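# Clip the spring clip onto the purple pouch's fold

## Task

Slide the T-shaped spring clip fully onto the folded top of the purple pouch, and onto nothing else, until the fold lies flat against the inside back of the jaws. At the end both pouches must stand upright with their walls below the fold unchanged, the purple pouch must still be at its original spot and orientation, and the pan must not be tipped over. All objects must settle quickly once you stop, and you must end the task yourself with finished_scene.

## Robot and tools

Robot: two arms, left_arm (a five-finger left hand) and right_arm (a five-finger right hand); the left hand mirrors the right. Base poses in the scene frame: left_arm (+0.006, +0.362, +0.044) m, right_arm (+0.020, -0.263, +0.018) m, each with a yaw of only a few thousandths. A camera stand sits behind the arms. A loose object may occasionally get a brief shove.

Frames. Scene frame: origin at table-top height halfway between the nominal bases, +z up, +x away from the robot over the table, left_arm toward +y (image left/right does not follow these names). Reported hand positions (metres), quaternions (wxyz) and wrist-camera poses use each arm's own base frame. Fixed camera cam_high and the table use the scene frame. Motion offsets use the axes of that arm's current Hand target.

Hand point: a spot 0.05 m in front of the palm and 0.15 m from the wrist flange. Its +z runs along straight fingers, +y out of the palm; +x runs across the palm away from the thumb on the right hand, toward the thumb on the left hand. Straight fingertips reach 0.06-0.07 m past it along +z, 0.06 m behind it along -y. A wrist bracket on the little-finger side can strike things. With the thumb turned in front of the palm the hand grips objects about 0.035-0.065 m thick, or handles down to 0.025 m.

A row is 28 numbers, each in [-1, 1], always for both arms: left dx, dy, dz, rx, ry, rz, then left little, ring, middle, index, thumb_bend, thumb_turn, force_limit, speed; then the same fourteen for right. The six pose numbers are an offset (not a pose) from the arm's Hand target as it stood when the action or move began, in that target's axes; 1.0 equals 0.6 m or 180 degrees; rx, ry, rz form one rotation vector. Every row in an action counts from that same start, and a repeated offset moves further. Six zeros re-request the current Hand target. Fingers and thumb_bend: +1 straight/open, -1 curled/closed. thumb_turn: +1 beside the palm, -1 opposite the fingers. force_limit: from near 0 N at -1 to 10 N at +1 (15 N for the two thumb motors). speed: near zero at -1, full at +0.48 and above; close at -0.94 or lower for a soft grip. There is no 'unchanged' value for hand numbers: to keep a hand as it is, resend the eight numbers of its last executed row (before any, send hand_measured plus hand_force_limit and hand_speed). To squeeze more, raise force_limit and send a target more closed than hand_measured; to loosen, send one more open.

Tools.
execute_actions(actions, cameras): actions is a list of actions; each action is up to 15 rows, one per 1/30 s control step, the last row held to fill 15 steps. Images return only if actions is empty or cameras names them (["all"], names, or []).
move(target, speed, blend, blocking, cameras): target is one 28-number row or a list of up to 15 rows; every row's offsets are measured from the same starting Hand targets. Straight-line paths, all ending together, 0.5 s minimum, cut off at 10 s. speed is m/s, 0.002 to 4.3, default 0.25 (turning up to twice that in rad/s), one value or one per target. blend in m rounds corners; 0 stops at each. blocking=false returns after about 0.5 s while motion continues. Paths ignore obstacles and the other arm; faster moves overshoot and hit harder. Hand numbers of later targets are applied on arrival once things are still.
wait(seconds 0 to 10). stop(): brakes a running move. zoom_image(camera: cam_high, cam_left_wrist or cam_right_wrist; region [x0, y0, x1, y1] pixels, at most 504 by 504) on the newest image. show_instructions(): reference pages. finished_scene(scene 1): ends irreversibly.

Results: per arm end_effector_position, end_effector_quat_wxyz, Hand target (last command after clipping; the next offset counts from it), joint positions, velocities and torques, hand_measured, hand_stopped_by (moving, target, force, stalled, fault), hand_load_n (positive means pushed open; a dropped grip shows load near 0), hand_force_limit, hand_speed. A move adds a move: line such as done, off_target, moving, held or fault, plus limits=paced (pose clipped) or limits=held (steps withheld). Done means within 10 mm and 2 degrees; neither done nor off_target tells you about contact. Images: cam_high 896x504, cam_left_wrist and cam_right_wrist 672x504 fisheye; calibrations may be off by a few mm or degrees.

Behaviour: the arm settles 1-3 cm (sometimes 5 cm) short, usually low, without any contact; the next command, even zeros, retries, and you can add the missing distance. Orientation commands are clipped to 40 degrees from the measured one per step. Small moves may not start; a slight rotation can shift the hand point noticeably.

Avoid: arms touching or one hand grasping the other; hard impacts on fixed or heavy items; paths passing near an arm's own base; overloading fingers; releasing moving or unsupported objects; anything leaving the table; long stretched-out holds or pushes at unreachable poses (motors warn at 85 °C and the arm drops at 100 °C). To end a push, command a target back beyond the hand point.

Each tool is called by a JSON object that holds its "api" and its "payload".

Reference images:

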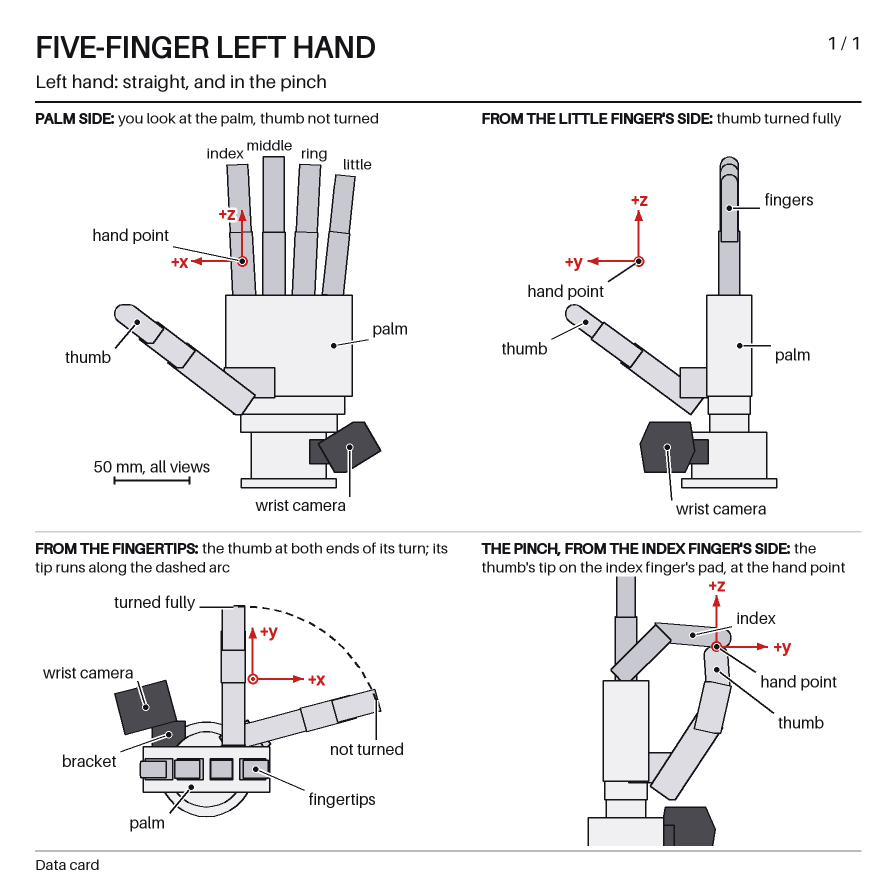

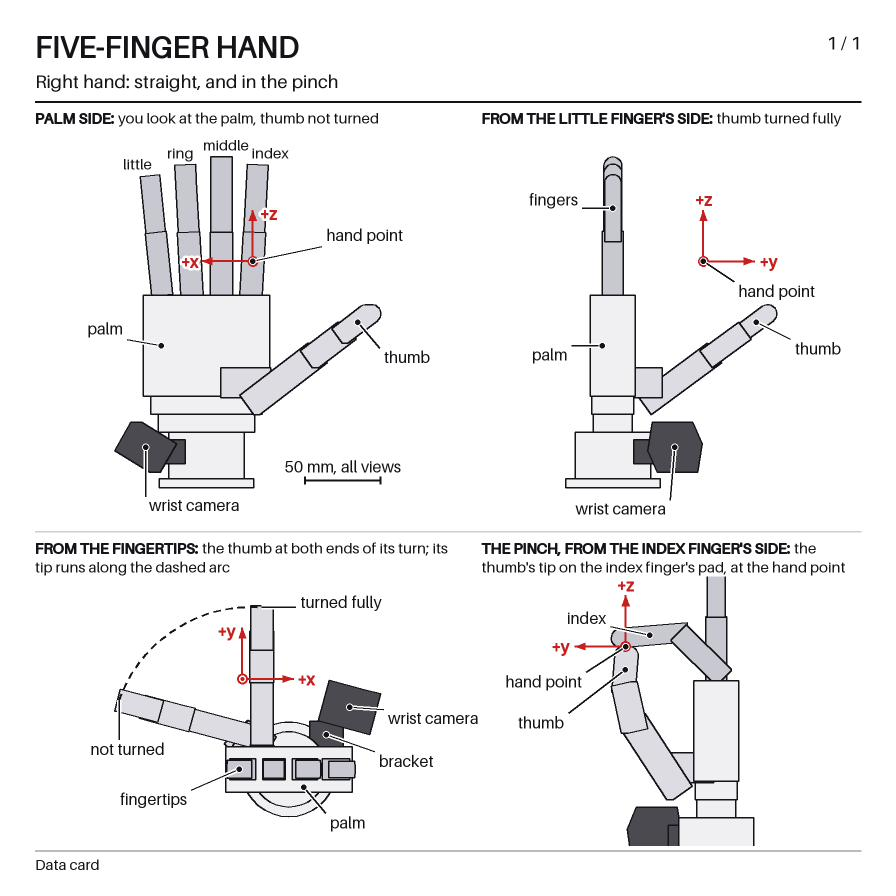

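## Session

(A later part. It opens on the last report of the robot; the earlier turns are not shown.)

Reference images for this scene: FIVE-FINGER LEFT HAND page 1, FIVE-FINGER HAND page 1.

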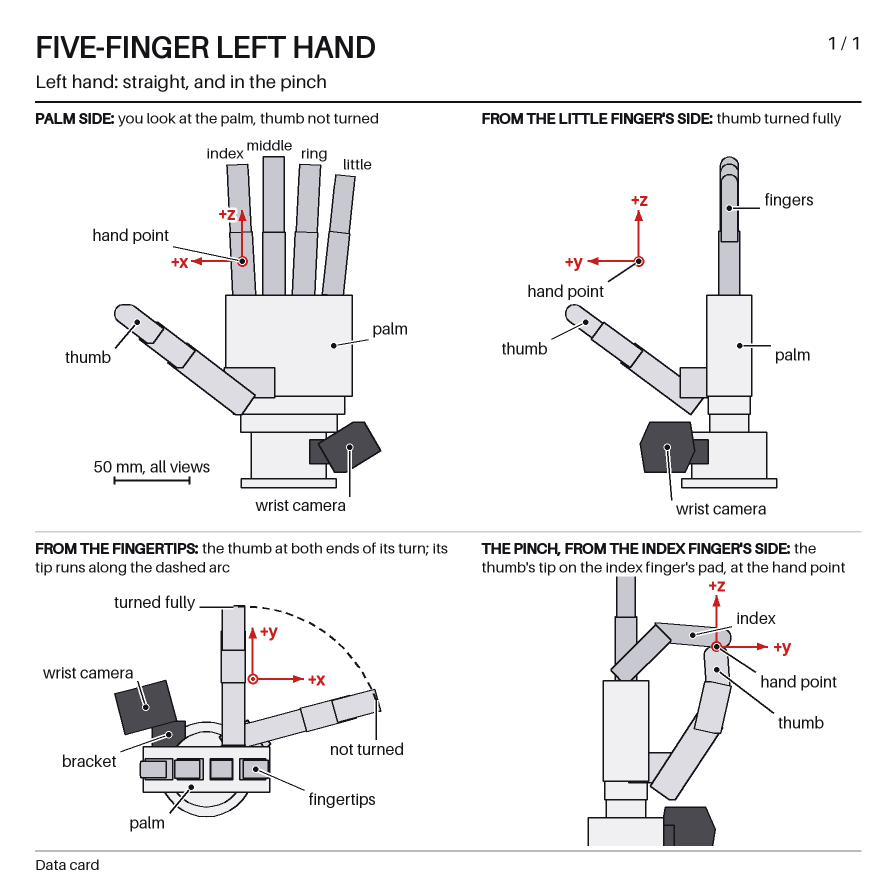

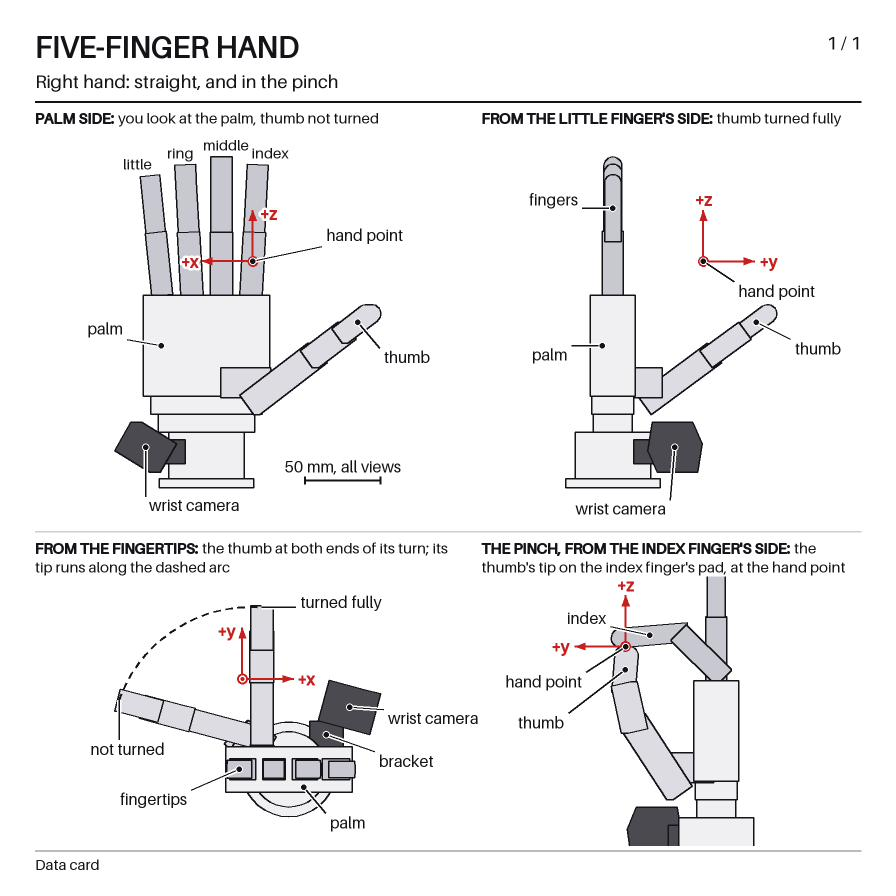

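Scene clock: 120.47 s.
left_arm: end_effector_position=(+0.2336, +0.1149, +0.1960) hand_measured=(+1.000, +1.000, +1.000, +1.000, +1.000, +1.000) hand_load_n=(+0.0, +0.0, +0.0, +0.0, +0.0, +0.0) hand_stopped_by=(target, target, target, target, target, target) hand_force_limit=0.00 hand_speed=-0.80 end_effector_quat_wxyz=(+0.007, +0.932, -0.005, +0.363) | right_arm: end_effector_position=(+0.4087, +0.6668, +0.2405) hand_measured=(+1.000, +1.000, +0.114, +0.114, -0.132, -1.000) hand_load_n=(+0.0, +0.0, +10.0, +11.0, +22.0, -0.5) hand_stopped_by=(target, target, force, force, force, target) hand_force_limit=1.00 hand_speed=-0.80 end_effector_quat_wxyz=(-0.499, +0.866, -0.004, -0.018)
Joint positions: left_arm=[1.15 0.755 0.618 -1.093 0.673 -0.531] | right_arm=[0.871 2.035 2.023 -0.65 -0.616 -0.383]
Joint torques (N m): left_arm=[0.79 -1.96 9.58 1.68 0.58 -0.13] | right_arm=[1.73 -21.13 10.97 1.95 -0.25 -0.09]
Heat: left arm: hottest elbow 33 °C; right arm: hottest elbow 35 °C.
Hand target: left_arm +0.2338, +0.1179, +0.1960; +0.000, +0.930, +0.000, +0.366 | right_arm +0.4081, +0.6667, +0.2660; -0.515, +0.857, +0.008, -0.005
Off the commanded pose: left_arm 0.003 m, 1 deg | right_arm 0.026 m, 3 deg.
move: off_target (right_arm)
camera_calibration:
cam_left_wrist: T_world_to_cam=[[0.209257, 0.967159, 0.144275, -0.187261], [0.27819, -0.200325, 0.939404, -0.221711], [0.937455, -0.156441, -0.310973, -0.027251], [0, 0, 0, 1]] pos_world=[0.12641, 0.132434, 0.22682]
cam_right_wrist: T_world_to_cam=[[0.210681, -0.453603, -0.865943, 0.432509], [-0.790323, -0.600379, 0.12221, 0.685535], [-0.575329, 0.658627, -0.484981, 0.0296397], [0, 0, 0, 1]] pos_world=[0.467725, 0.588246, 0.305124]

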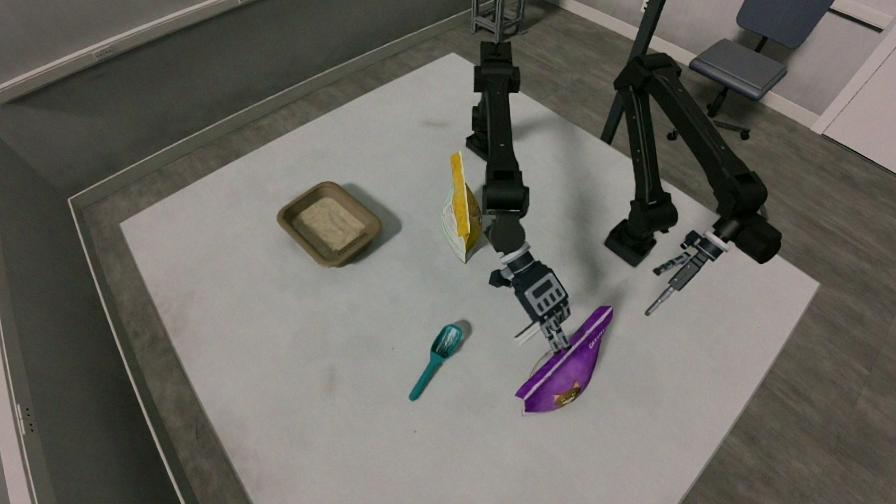

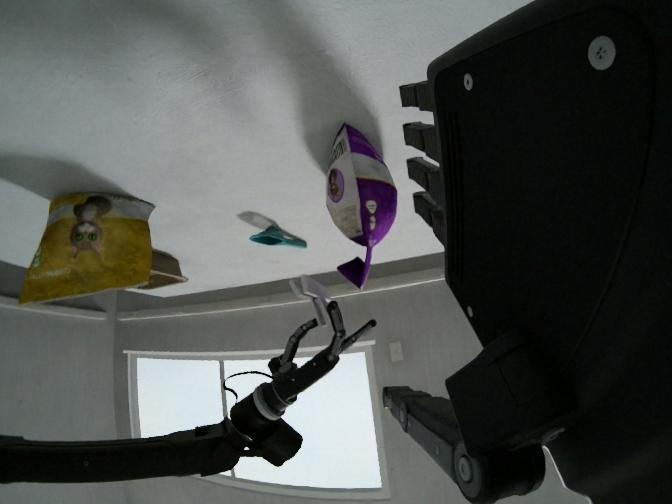

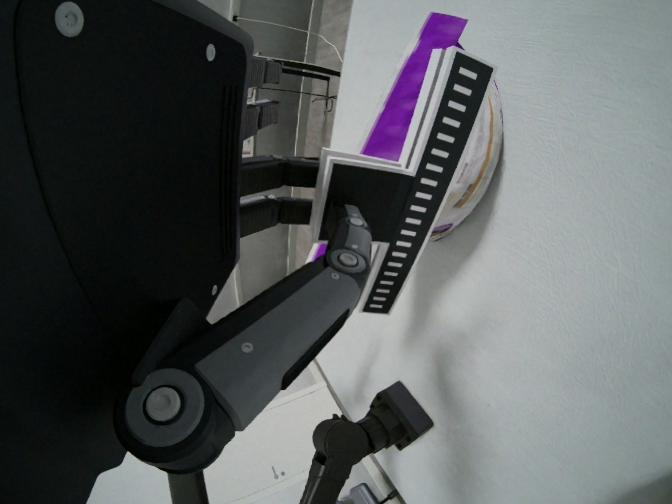

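{"api": "move", "payload": {"target": [[0,0,0,0,0,0,1,1,1,1,1,1,0,-0.8,0.0205,-0.063,-0.0057,-0.0016,-0.0436,0.0754,1,1,0.08,0.08,-0.24,-1,1,-0.8],[0,0,0,0,0,0,1,1,1,1,1,1,0,-0.8,0.0647,-0.0978,0.1378,-0.0016,-0.0436,0.0754,1,1,0.08,0.08,-0.24,-1,1,-0.8]], "speed": 0.15, "blend": [0.01,0], "cameras": ["all"]}}

{"api": "zoom_image", "payload": {"camera": "cam_left_wrist", "region": [310, 230, 410, 350]}}

{"api": "zoom_image", "payload": {"camera": "cam_right_wrist", "region": [300, 0, 540, 330]}}

{"api": "zoom_image", "payload": {"camera": "cam_high", "region": [500, 290, 630, 420]}}

Scene clock: 126.27 s.
left_arm: end_effector_position=(+0.2336, +0.1149, +0.1960) hand_measured=(+1.000, +1.000, +1.000, +1.000, +1.000, +1.000) hand_load_n=(+0.0, +0.0, -0.5, +0.0, -0.5, +0.0) hand_stopped_by=(target, target, target, target, target, target) hand_force_limit=0.00 hand_speed=-0.80 end_effector_quat_wxyz=(+0.007, +0.932, -0.005, +0.363) | right_arm: end_effector_position=(+0.4401, +0.7605, +0.2538) hand_measured=(+1.000, +1.000, +0.114, +0.114, -0.132, -1.000) hand_load_n=(+0.0, +0.0, +10.0, +11.0, +22.0, +0.0) hand_stopped_by=(target, target, force, force, force, target) hand_force_limit=1.00 hand_speed=-0.80 end_effector_quat_wxyz=(-0.526, +0.838, -0.085, -0.114)
Joint positions: left_arm=[1.15 0.755 0.618 -1.093 0.673 -0.531] | right_arm=[0.88 2.528 2.867 -0.926 -0.711 -0.096]
Joint torques (N m): left_arm=[0.91 -1.85 9.58 1.72 0.59 -0.13] | right_arm=[1.85 -21.95 15.92 2.02 -0.03 0.11]
Heat: left arm: hottest elbow 33 °C; right arm: hottest elbow 35 °C.
Hand target: left_arm +0.2338, +0.1179, +0.1960; +0.000, +0.930, +0.000, +0.366 | right_arm +0.4448, +0.7680, +0.2789; -0.507, +0.851, -0.058, -0.124
Off the commanded pose: left_arm 0.003 m, 1 deg | right_arm 0.027 m, 4 deg.
elbow stopped short (right arm): the move would have taken joint 3 (elbow) straighter than the controller allows.
move: off_target (right_arm)
camera_calibration:
cam_left_wrist: T_world_to_cam=[[0.209257, 0.967159, 0.144275, -0.187261], [0.27819, -0.200325, 0.939404, -0.221711], [0.937455, -0.156441, -0.310973, -0.027251], [0, 0, 0, 1]] pos_world=[0.12641, 0.132434, 0.22682]
cam_right_wrist: T_world_to_cam=[[-0.032715, -0.391766, -0.919483, 0.553619], [-0.768306, -0.578548, 0.273839, 0.700209], [-0.639246, 0.715403, -0.282069, -0.0741158], [0, 0, 0, 1]] pos_world=[0.508708, 0.675017, 0.296393]

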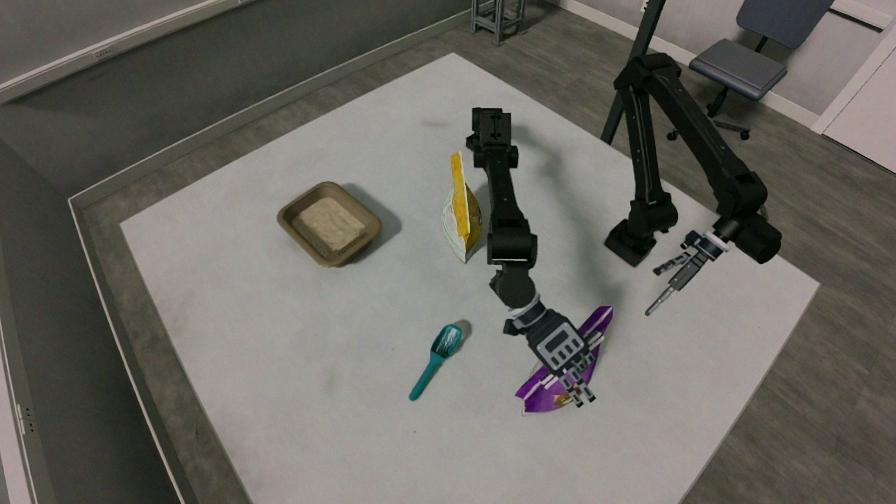

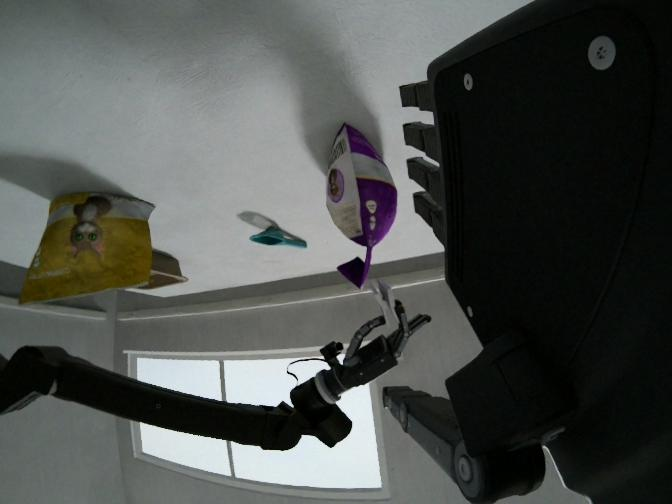

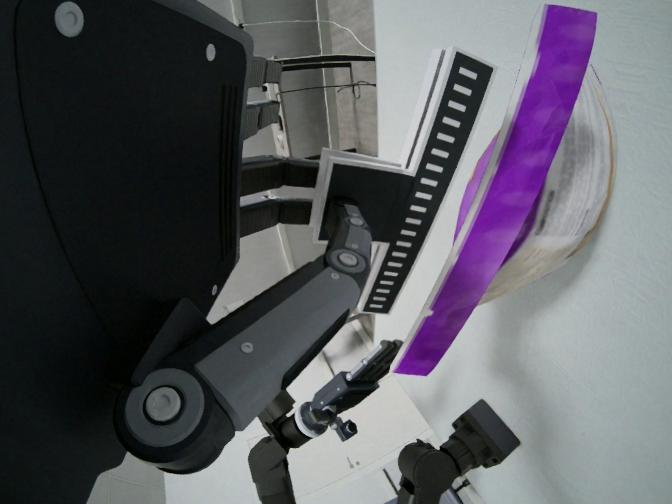

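Scaled by 4.200 from the camera's 672x504 image, which has a finer 960x720 frame.

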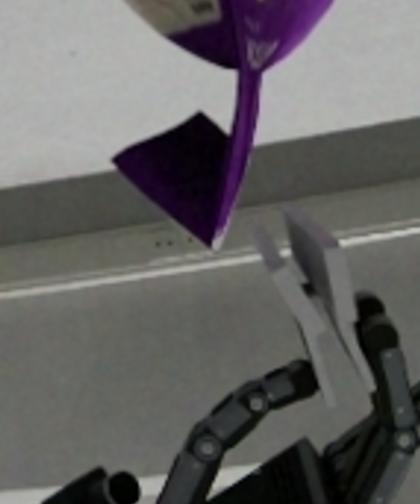

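Scaled by 1.527 from the camera's 672x504 image, which has a finer 960x720 frame.

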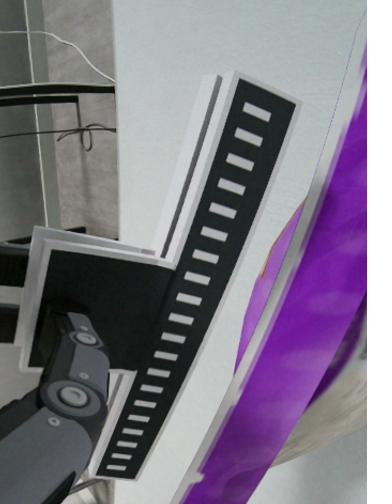

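Scaled by 3.877 from the camera's 896x504 image, which has a finer 1280x720 frame.

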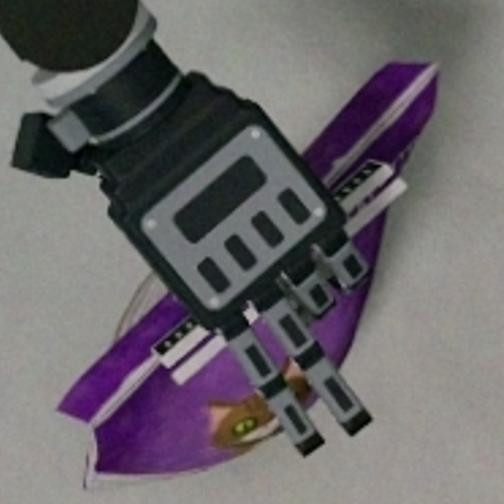

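{"api": "move", "payload": {"target": [[0,0,0,0,0,0,1,1,1,1,1,1,0,-0.8,-0.0057,-0.011,-0.0202,0.0764,-0.0122,-0.0017,1,1,0.08,0.08,-0.24,-1,1,-0.8],[0,0,0,0,0,0,1,1,1,1,1,1,0,-0.8,-0.0062,0.0025,-0.043,0.0764,-0.0122,-0.0017,1,1,0.08,0.08,-0.24,-1,1,-0.8]], "speed": 0.1, "cameras": ["all"]}}

{"api": "zoom_image", "payload": {"camera": "cam_left_wrist", "region": [310, 230, 410, 350]}}

{"api": "zoom_image", "payload": {"camera": "cam_right_wrist", "region": [300, 0, 580, 380]}}

{"api": "zoom_image", "payload": {"camera": "cam_high", "region": [500, 290, 630, 420]}}

Scene clock: 139.37 s.
left_arm: end_effector_position=(+0.2336, +0.1149, +0.1960) hand_measured=(+1.000, +1.000, +1.000, +1.000, +1.000, +1.000) hand_load_n=(+0.5, +0.0, +0.0, +0.0, +0.0, +0.0) hand_stopped_by=(target, target, target, target, target, target) hand_force_limit=0.00 hand_speed=-0.80 end_effector_quat_wxyz=(+0.007, +0.932, -0.005, +0.363) | right_arm: end_effector_position=(+0.4414, +0.7506, +0.2568) hand_measured=(+1.000, +1.000, +0.114, +0.114, -0.132, -1.000) hand_load_n=(+0.0, +0.0, +10.5, +11.0, +22.0, -0.5) hand_stopped_by=(target, target, force, force, force, target) hand_force_limit=1.00 hand_speed=-0.80 end_effector_quat_wxyz=(-0.589, +0.792, -0.069, -0.143)
Joint positions: left_arm=[1.15 0.755 0.618 -1.093 0.673 -0.531] | right_arm=[0.849 2.324 2.383 -0.462 -0.832 0.021]
Joint torques (N m): left_arm=[1.03 -1.96 9.55 1.65 0.59 -0.13] | right_arm=[1.03 -24.47 11 2.07 -0.19 0.05]
Heat: left arm: hottest elbow 33 °C; right arm: hottest elbow 36 °C.
Hand target: left_arm +0.2338, +0.1179, +0.1960; +0.000, +0.930, +0.000, +0.366 | right_arm +0.4448, +0.7446, +0.2904; -0.607, +0.782, -0.060, -0.131
Off the commanded pose: left_arm 0.003 m, 1 deg | right_arm 0.034 m, 3 deg.
move: off_target (right_arm)
camera_calibration:
cam_left_wrist: T_world_to_cam=[[0.209257, 0.967159, 0.144275, -0.187261], [0.27819, -0.200325, 0.939404, -0.221711], [0.937455, -0.156441, -0.310973, -0.027251], [0, 0, 0, 1]] pos_world=[0.12641, 0.132434, 0.22682]
cam_right_wrist: T_world_to_cam=[[-0.0530283, -0.238916, -0.969591, 0.459705], [-0.738818, -0.643836, 0.199054, 0.749804], [-0.671815, 0.726907, -0.142374, -0.0955874], [0, 0, 0, 1]] pos_world=[0.514129, 0.662065, 0.282865]

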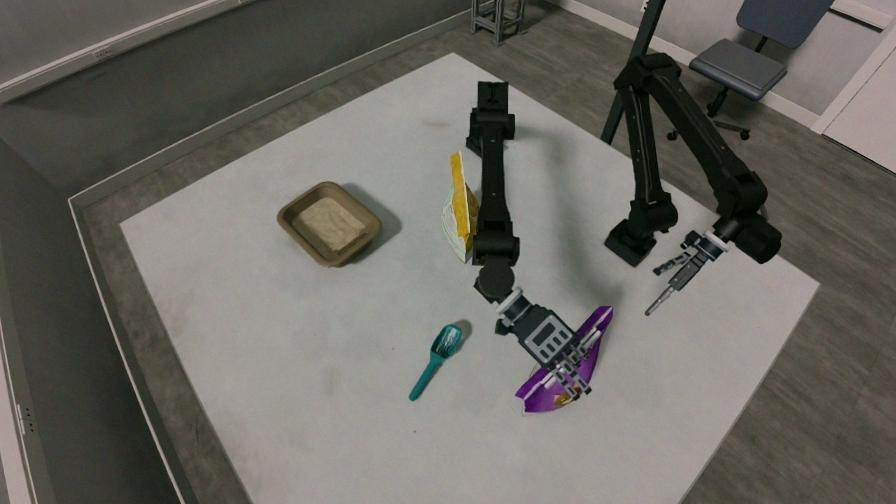

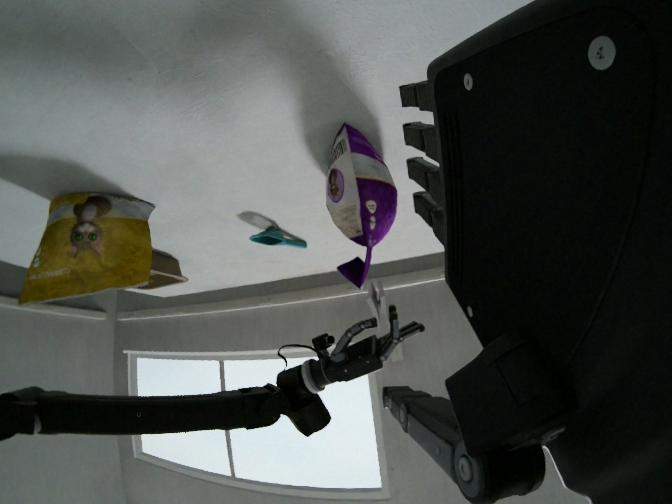

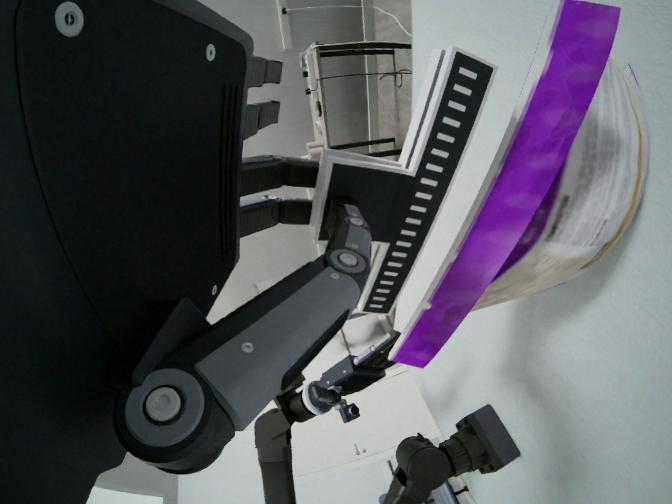

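Scaled by 4.200 from the camera's 672x504 image, which has a finer 960x720 frame.

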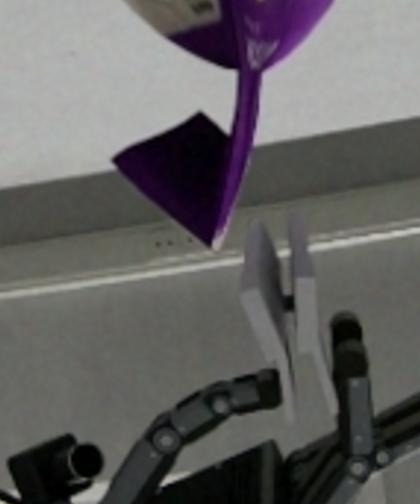

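Scaled by 1.326 from the camera's 672x504 image, which has a finer 960x720 frame.

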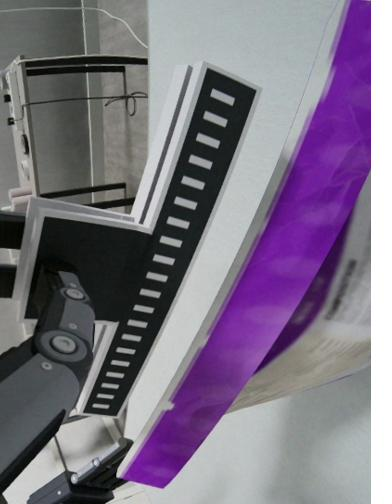

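Scaled by 3.877 from the camera's 896x504 image, which has a finer 1280x720 frame.

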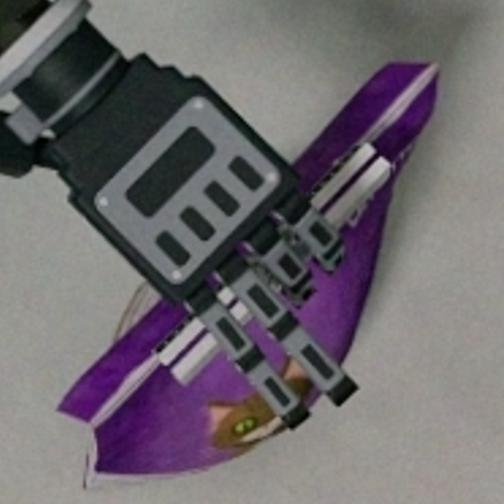

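{"api": "zoom_image", "payload": {"camera": "cam_left_wrist", "region": [340, 260, 410, 340]}}

{"api": "zoom_image", "payload": {"camera": "cam_high", "region": [525, 310, 620, 400]}}

Scaled by 6.300 from the camera's 672x504 image, which has a finer 960x720 frame.

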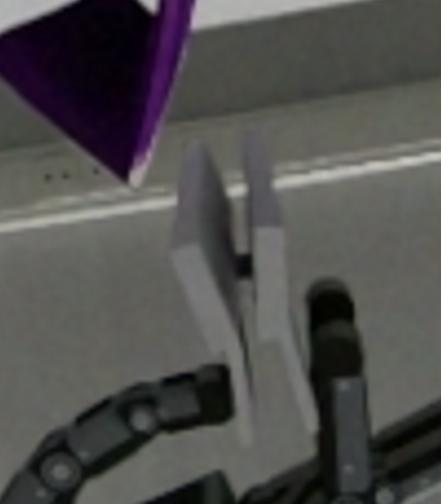

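Scaled by 5.305 from the camera's 896x504 image, which has a finer 1280x720 frame.

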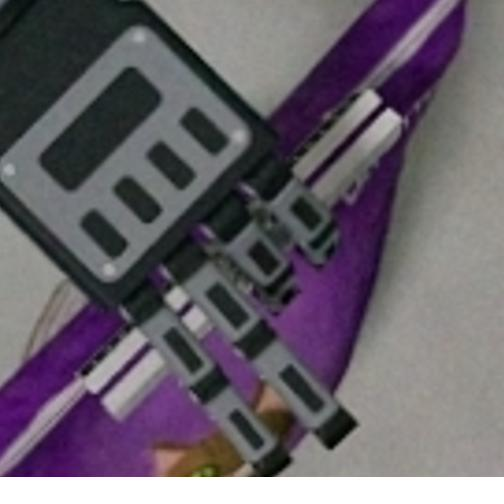

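{"api": "move", "payload": {"target": [0,0,0,0,0,0,1,1,1,1,1,1,0,-0.8,0.0015,0.0145,-0.017,-0.0019,-0.0062,-0.0015,1,1,0.08,0.08,-0.24,-1,1,-0.8], "speed": 0.06, "cameras": ["all"]}}

{"api": "zoom_image", "payload": {"camera": "cam_left_wrist", "region": [330, 240, 410, 330]}}

{"api": "zoom_image", "payload": {"camera": "cam_right_wrist", "region": [300, 0, 580, 380]}}

{"api": "zoom_image", "payload": {"camera": "cam_high", "region": [525, 310, 620, 400]}}

Scene clock: 144.47 s.
left_arm: end_effector_position=(+0.2336, +0.1149, +0.1960) hand_measured=(+1.000, +1.000, +1.000, +1.000, +1.000, +1.000) hand_load_n=(+0.0, +0.0, +0.0, +0.0, +0.0, -0.5) hand_stopped_by=(target, target, target, target, target, target) hand_force_limit=0.00 hand_speed=-0.80 end_effector_quat_wxyz=(+0.007, +0.932, -0.005, +0.363) | right_arm: end_effector_position=(+0.4413, +0.7388, +0.2501) hand_measured=(+1.000, +1.000, +0.114, +0.114, -0.132, -1.000) hand_load_n=(+0.0, +0.0, +10.5, +11.0, +22.0, -0.5) hand_stopped_by=(target, target, force, force, force, target) hand_force_limit=1.00 hand_speed=-0.80 end_effector_quat_wxyz=(-0.587, +0.792, -0.067, -0.153)
Joint positions: left_arm=[1.15 0.755 0.618 -1.093 0.673 -0.531] | right_arm=[0.836 2.302 2.328 -0.444 -0.862 0.014]
Joint torques (N m): left_arm=[0.85 -1.9 9.61 1.68 0.59 -0.15] | right_arm=[1.08 -24.23 10.84 2.07 -0.24 -0.07]
Heat: left arm: hottest elbow 32 °C; right arm: hottest shoulder 35 °C.
Hand target: left_arm +0.2338, +0.1179, +0.1960; +0.000, +0.930, +0.000, +0.366 | right_arm +0.4450, +0.7324, +0.2846; -0.605, +0.782, -0.052, -0.137
Off the commanded pose: left_arm 0.003 m, 1 deg | right_arm 0.035 m, 3 deg.
move: off_target (right_arm)
camera_calibration:
cam_left_wrist: T_world_to_cam=[[0.209257, 0.967159, 0.144275, -0.187261], [0.27819, -0.200325, 0.939404, -0.221711], [0.937455, -0.156441, -0.310973, -0.027251], [0, 0, 0, 1]] pos_world=[0.12641, 0.132434, 0.22682]
cam_right_wrist: T_world_to_cam=[[-0.0610755, -0.242294, -0.968279, 0.456118], [-0.725255, -0.655726, 0.20983, 0.743664], [-0.685766, 0.715064, -0.135676, -0.074694], [0, 0, 0, 1]] pos_world=[0.515982, 0.651566, 0.275472]

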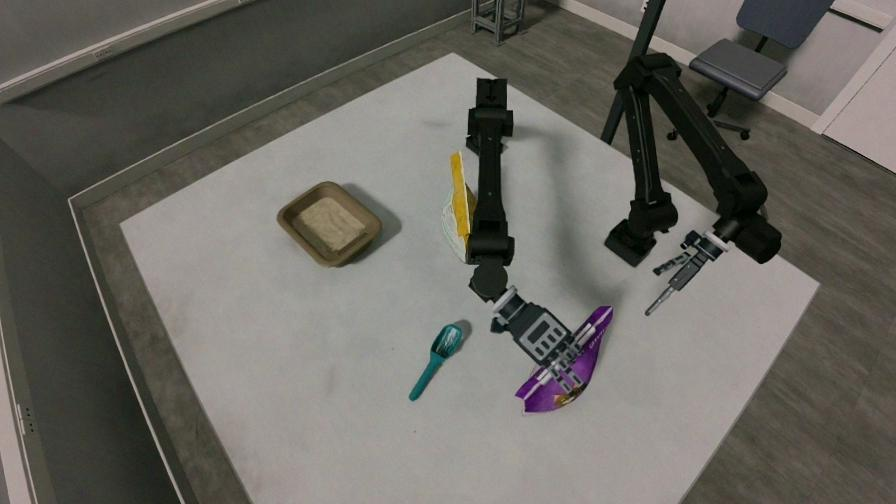

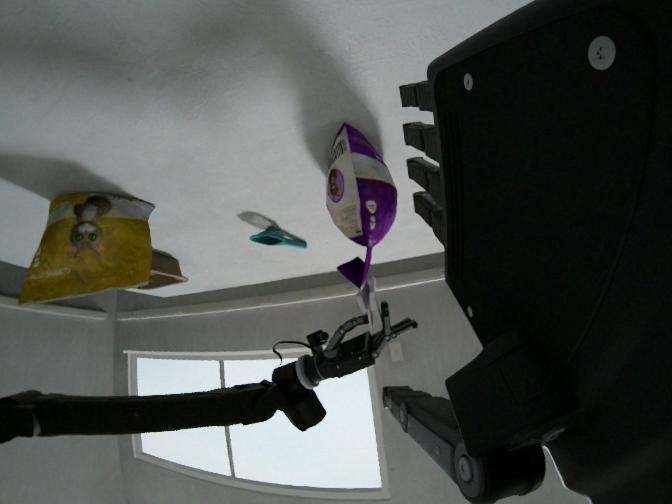

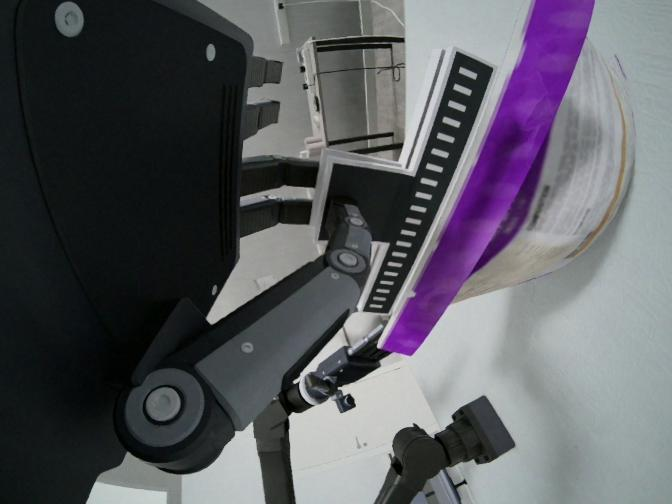

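Scaled by 5.600 from the camera's 672x504 image, which has a finer 960x720 frame.

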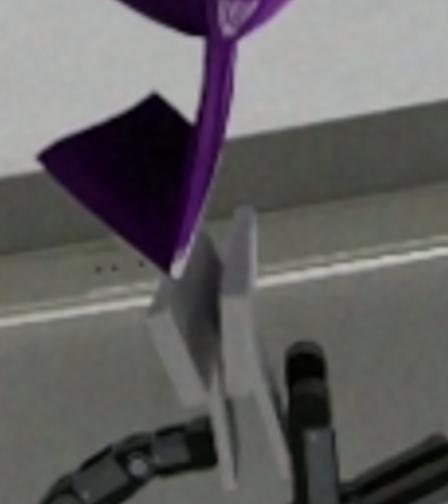

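Scaled by 1.326 from the camera's 672x504 image, which has a finer 960x720 frame.

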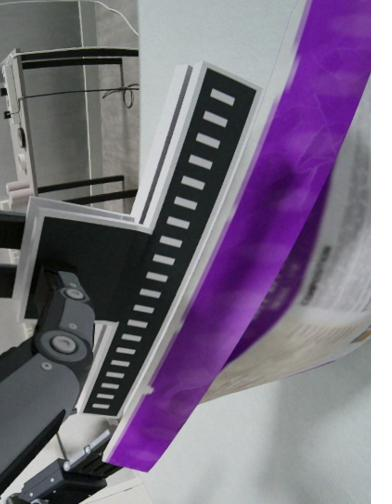

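Scaled by 5.305 from the camera's 896x504 image, which has a finer 1280x720 frame.

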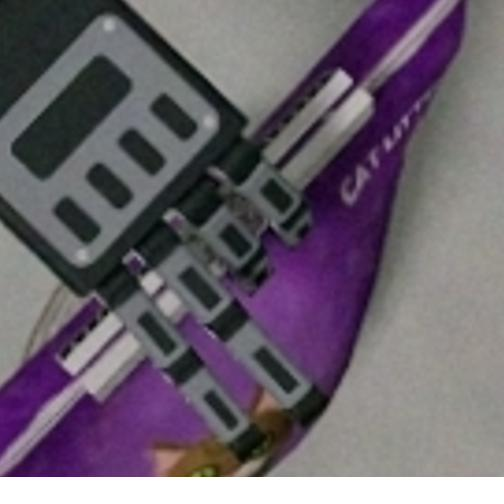

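{"api": "move", "payload": {"target": [0,0,0,0,0,0,1,1,1,1,1,1,0,-0.8,0,0.0197,0.0032,0,0,0,1,1,0.08,0.08,-0.24,-1,1,-0.8], "speed": 0.05, "cameras": ["all"]}}

{"api": "zoom_image", "payload": {"camera": "cam_left_wrist", "region": [330, 240, 410, 330]}}

{"api": "zoom_image", "payload": {"camera": "cam_right_wrist", "region": [300, 0, 580, 380]}}

{"api": "zoom_image", "payload": {"camera": "cam_high", "region": [525, 310, 620, 400]}}

Scene clock: 146.67 s.
left_arm: end_effector_position=(+0.2336, +0.1149, +0.1960) hand_measured=(+1.000, +1.000, +1.000, +1.000, +1.000, +1.000) hand_load_n=(+0.0, +0.0, +0.0, +0.0, +0.0, +0.0) hand_stopped_by=(target, target, target, target, target, target) hand_force_limit=0.00 hand_speed=-0.80 end_effector_quat_wxyz=(+0.007, +0.932, -0.005, +0.363) | right_arm: end_effector_position=(+0.4390, +0.7362, +0.2369) hand_measured=(+1.000, +1.000, +0.114, +0.114, -0.132, -1.000) hand_load_n=(-0.5, +0.0, +10.0, +11.0, +22.0, +0.0) hand_stopped_by=(target, target, force, force, force, target) hand_force_limit=1.00 hand_speed=-0.80 end_effector_quat_wxyz=(-0.586, +0.793, -0.067, -0.154)
Joint positions: left_arm=[1.15 0.755 0.618 -1.093 0.673 -0.531] | right_arm=[0.836 2.289 2.27 -0.402 -0.862 0.013]
Joint torques (N m): left_arm=[0.91 -1.85 9.58 1.66 0.59 -0.12] | right_arm=[1.2 -24.29 10.88 2.04 -0.17 -0.05]
Heat: left arm: hottest elbow 32 °C; right arm: hottest shoulder 35 °C.
Hand target: left_arm +0.2338, +0.1179, +0.1960; +0.000, +0.930, +0.000, +0.366 | right_arm +0.4417, +0.7312, +0.2729; -0.605, +0.783, -0.052, -0.138
Off the commanded pose: left_arm 0.003 m, 1 deg | right_arm 0.037 m, 4 deg.
move: off_target (right_arm)
camera_calibration:
cam_left_wrist: T_world_to_cam=[[0.209257, 0.967159, 0.144275, -0.187261], [0.27819, -0.200325, 0.939404, -0.221711], [0.937455, -0.156441, -0.310973, -0.027251], [0, 0, 0, 1]] pos_world=[0.12641, 0.132434, 0.22682]
cam_right_wrist: T_world_to_cam=[[-0.0615985, -0.243506, -0.967941, 0.443657], [-0.724726, -0.655896, 0.211125, 0.742607], [-0.686279, 0.714497, -0.136073, -0.0755248], [0, 0, 0, 1]] pos_world=[0.513684, 0.649068, 0.262375]

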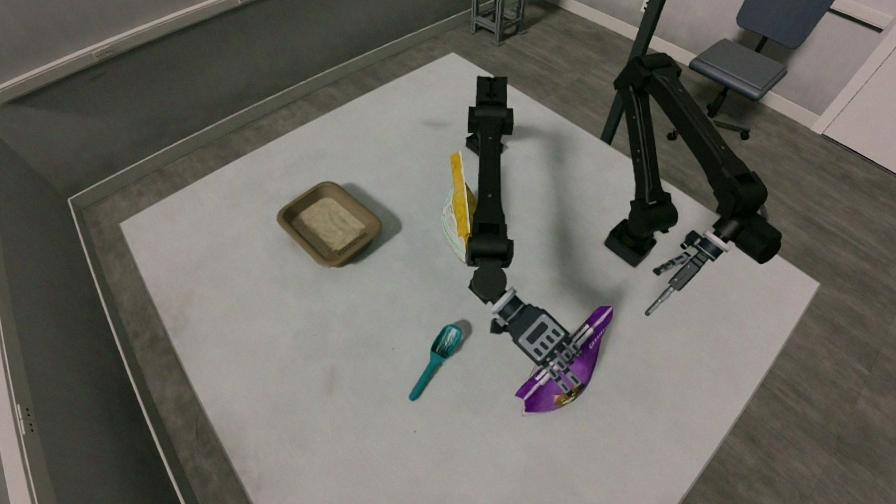

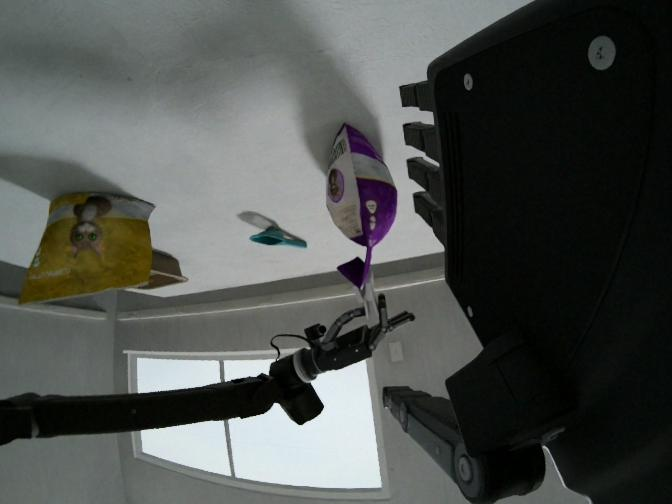

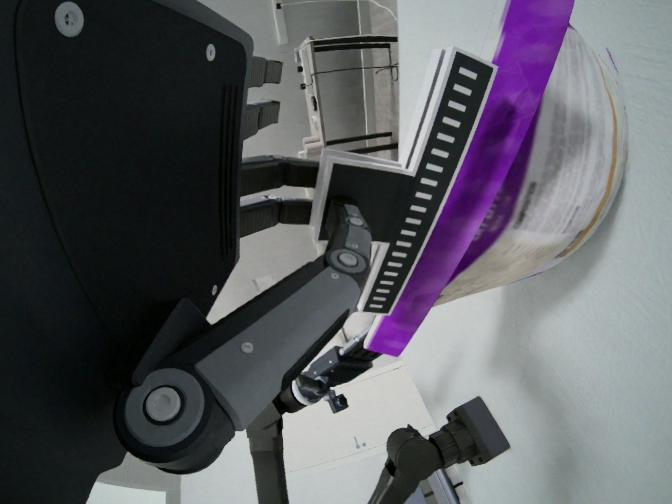

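Scaled by 5.600 from the camera's 672x504 image, which has a finer 960x720 frame.

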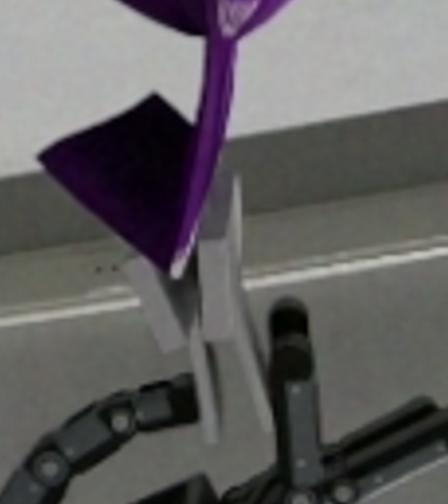

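Scaled by 1.326 from the camera's 672x504 image, which has a finer 960x720 frame.

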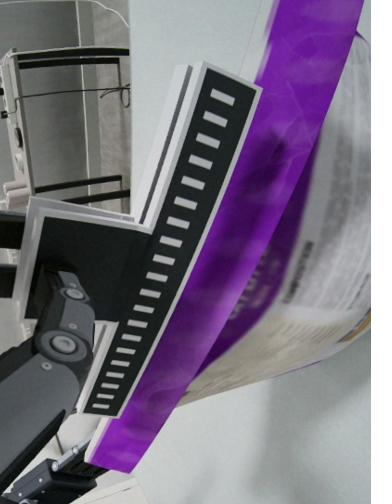

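Scaled by 5.305 from the camera's 896x504 image, which has a finer 1280x720 frame.

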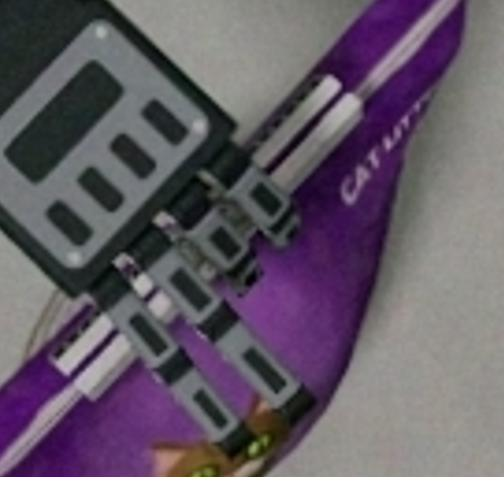

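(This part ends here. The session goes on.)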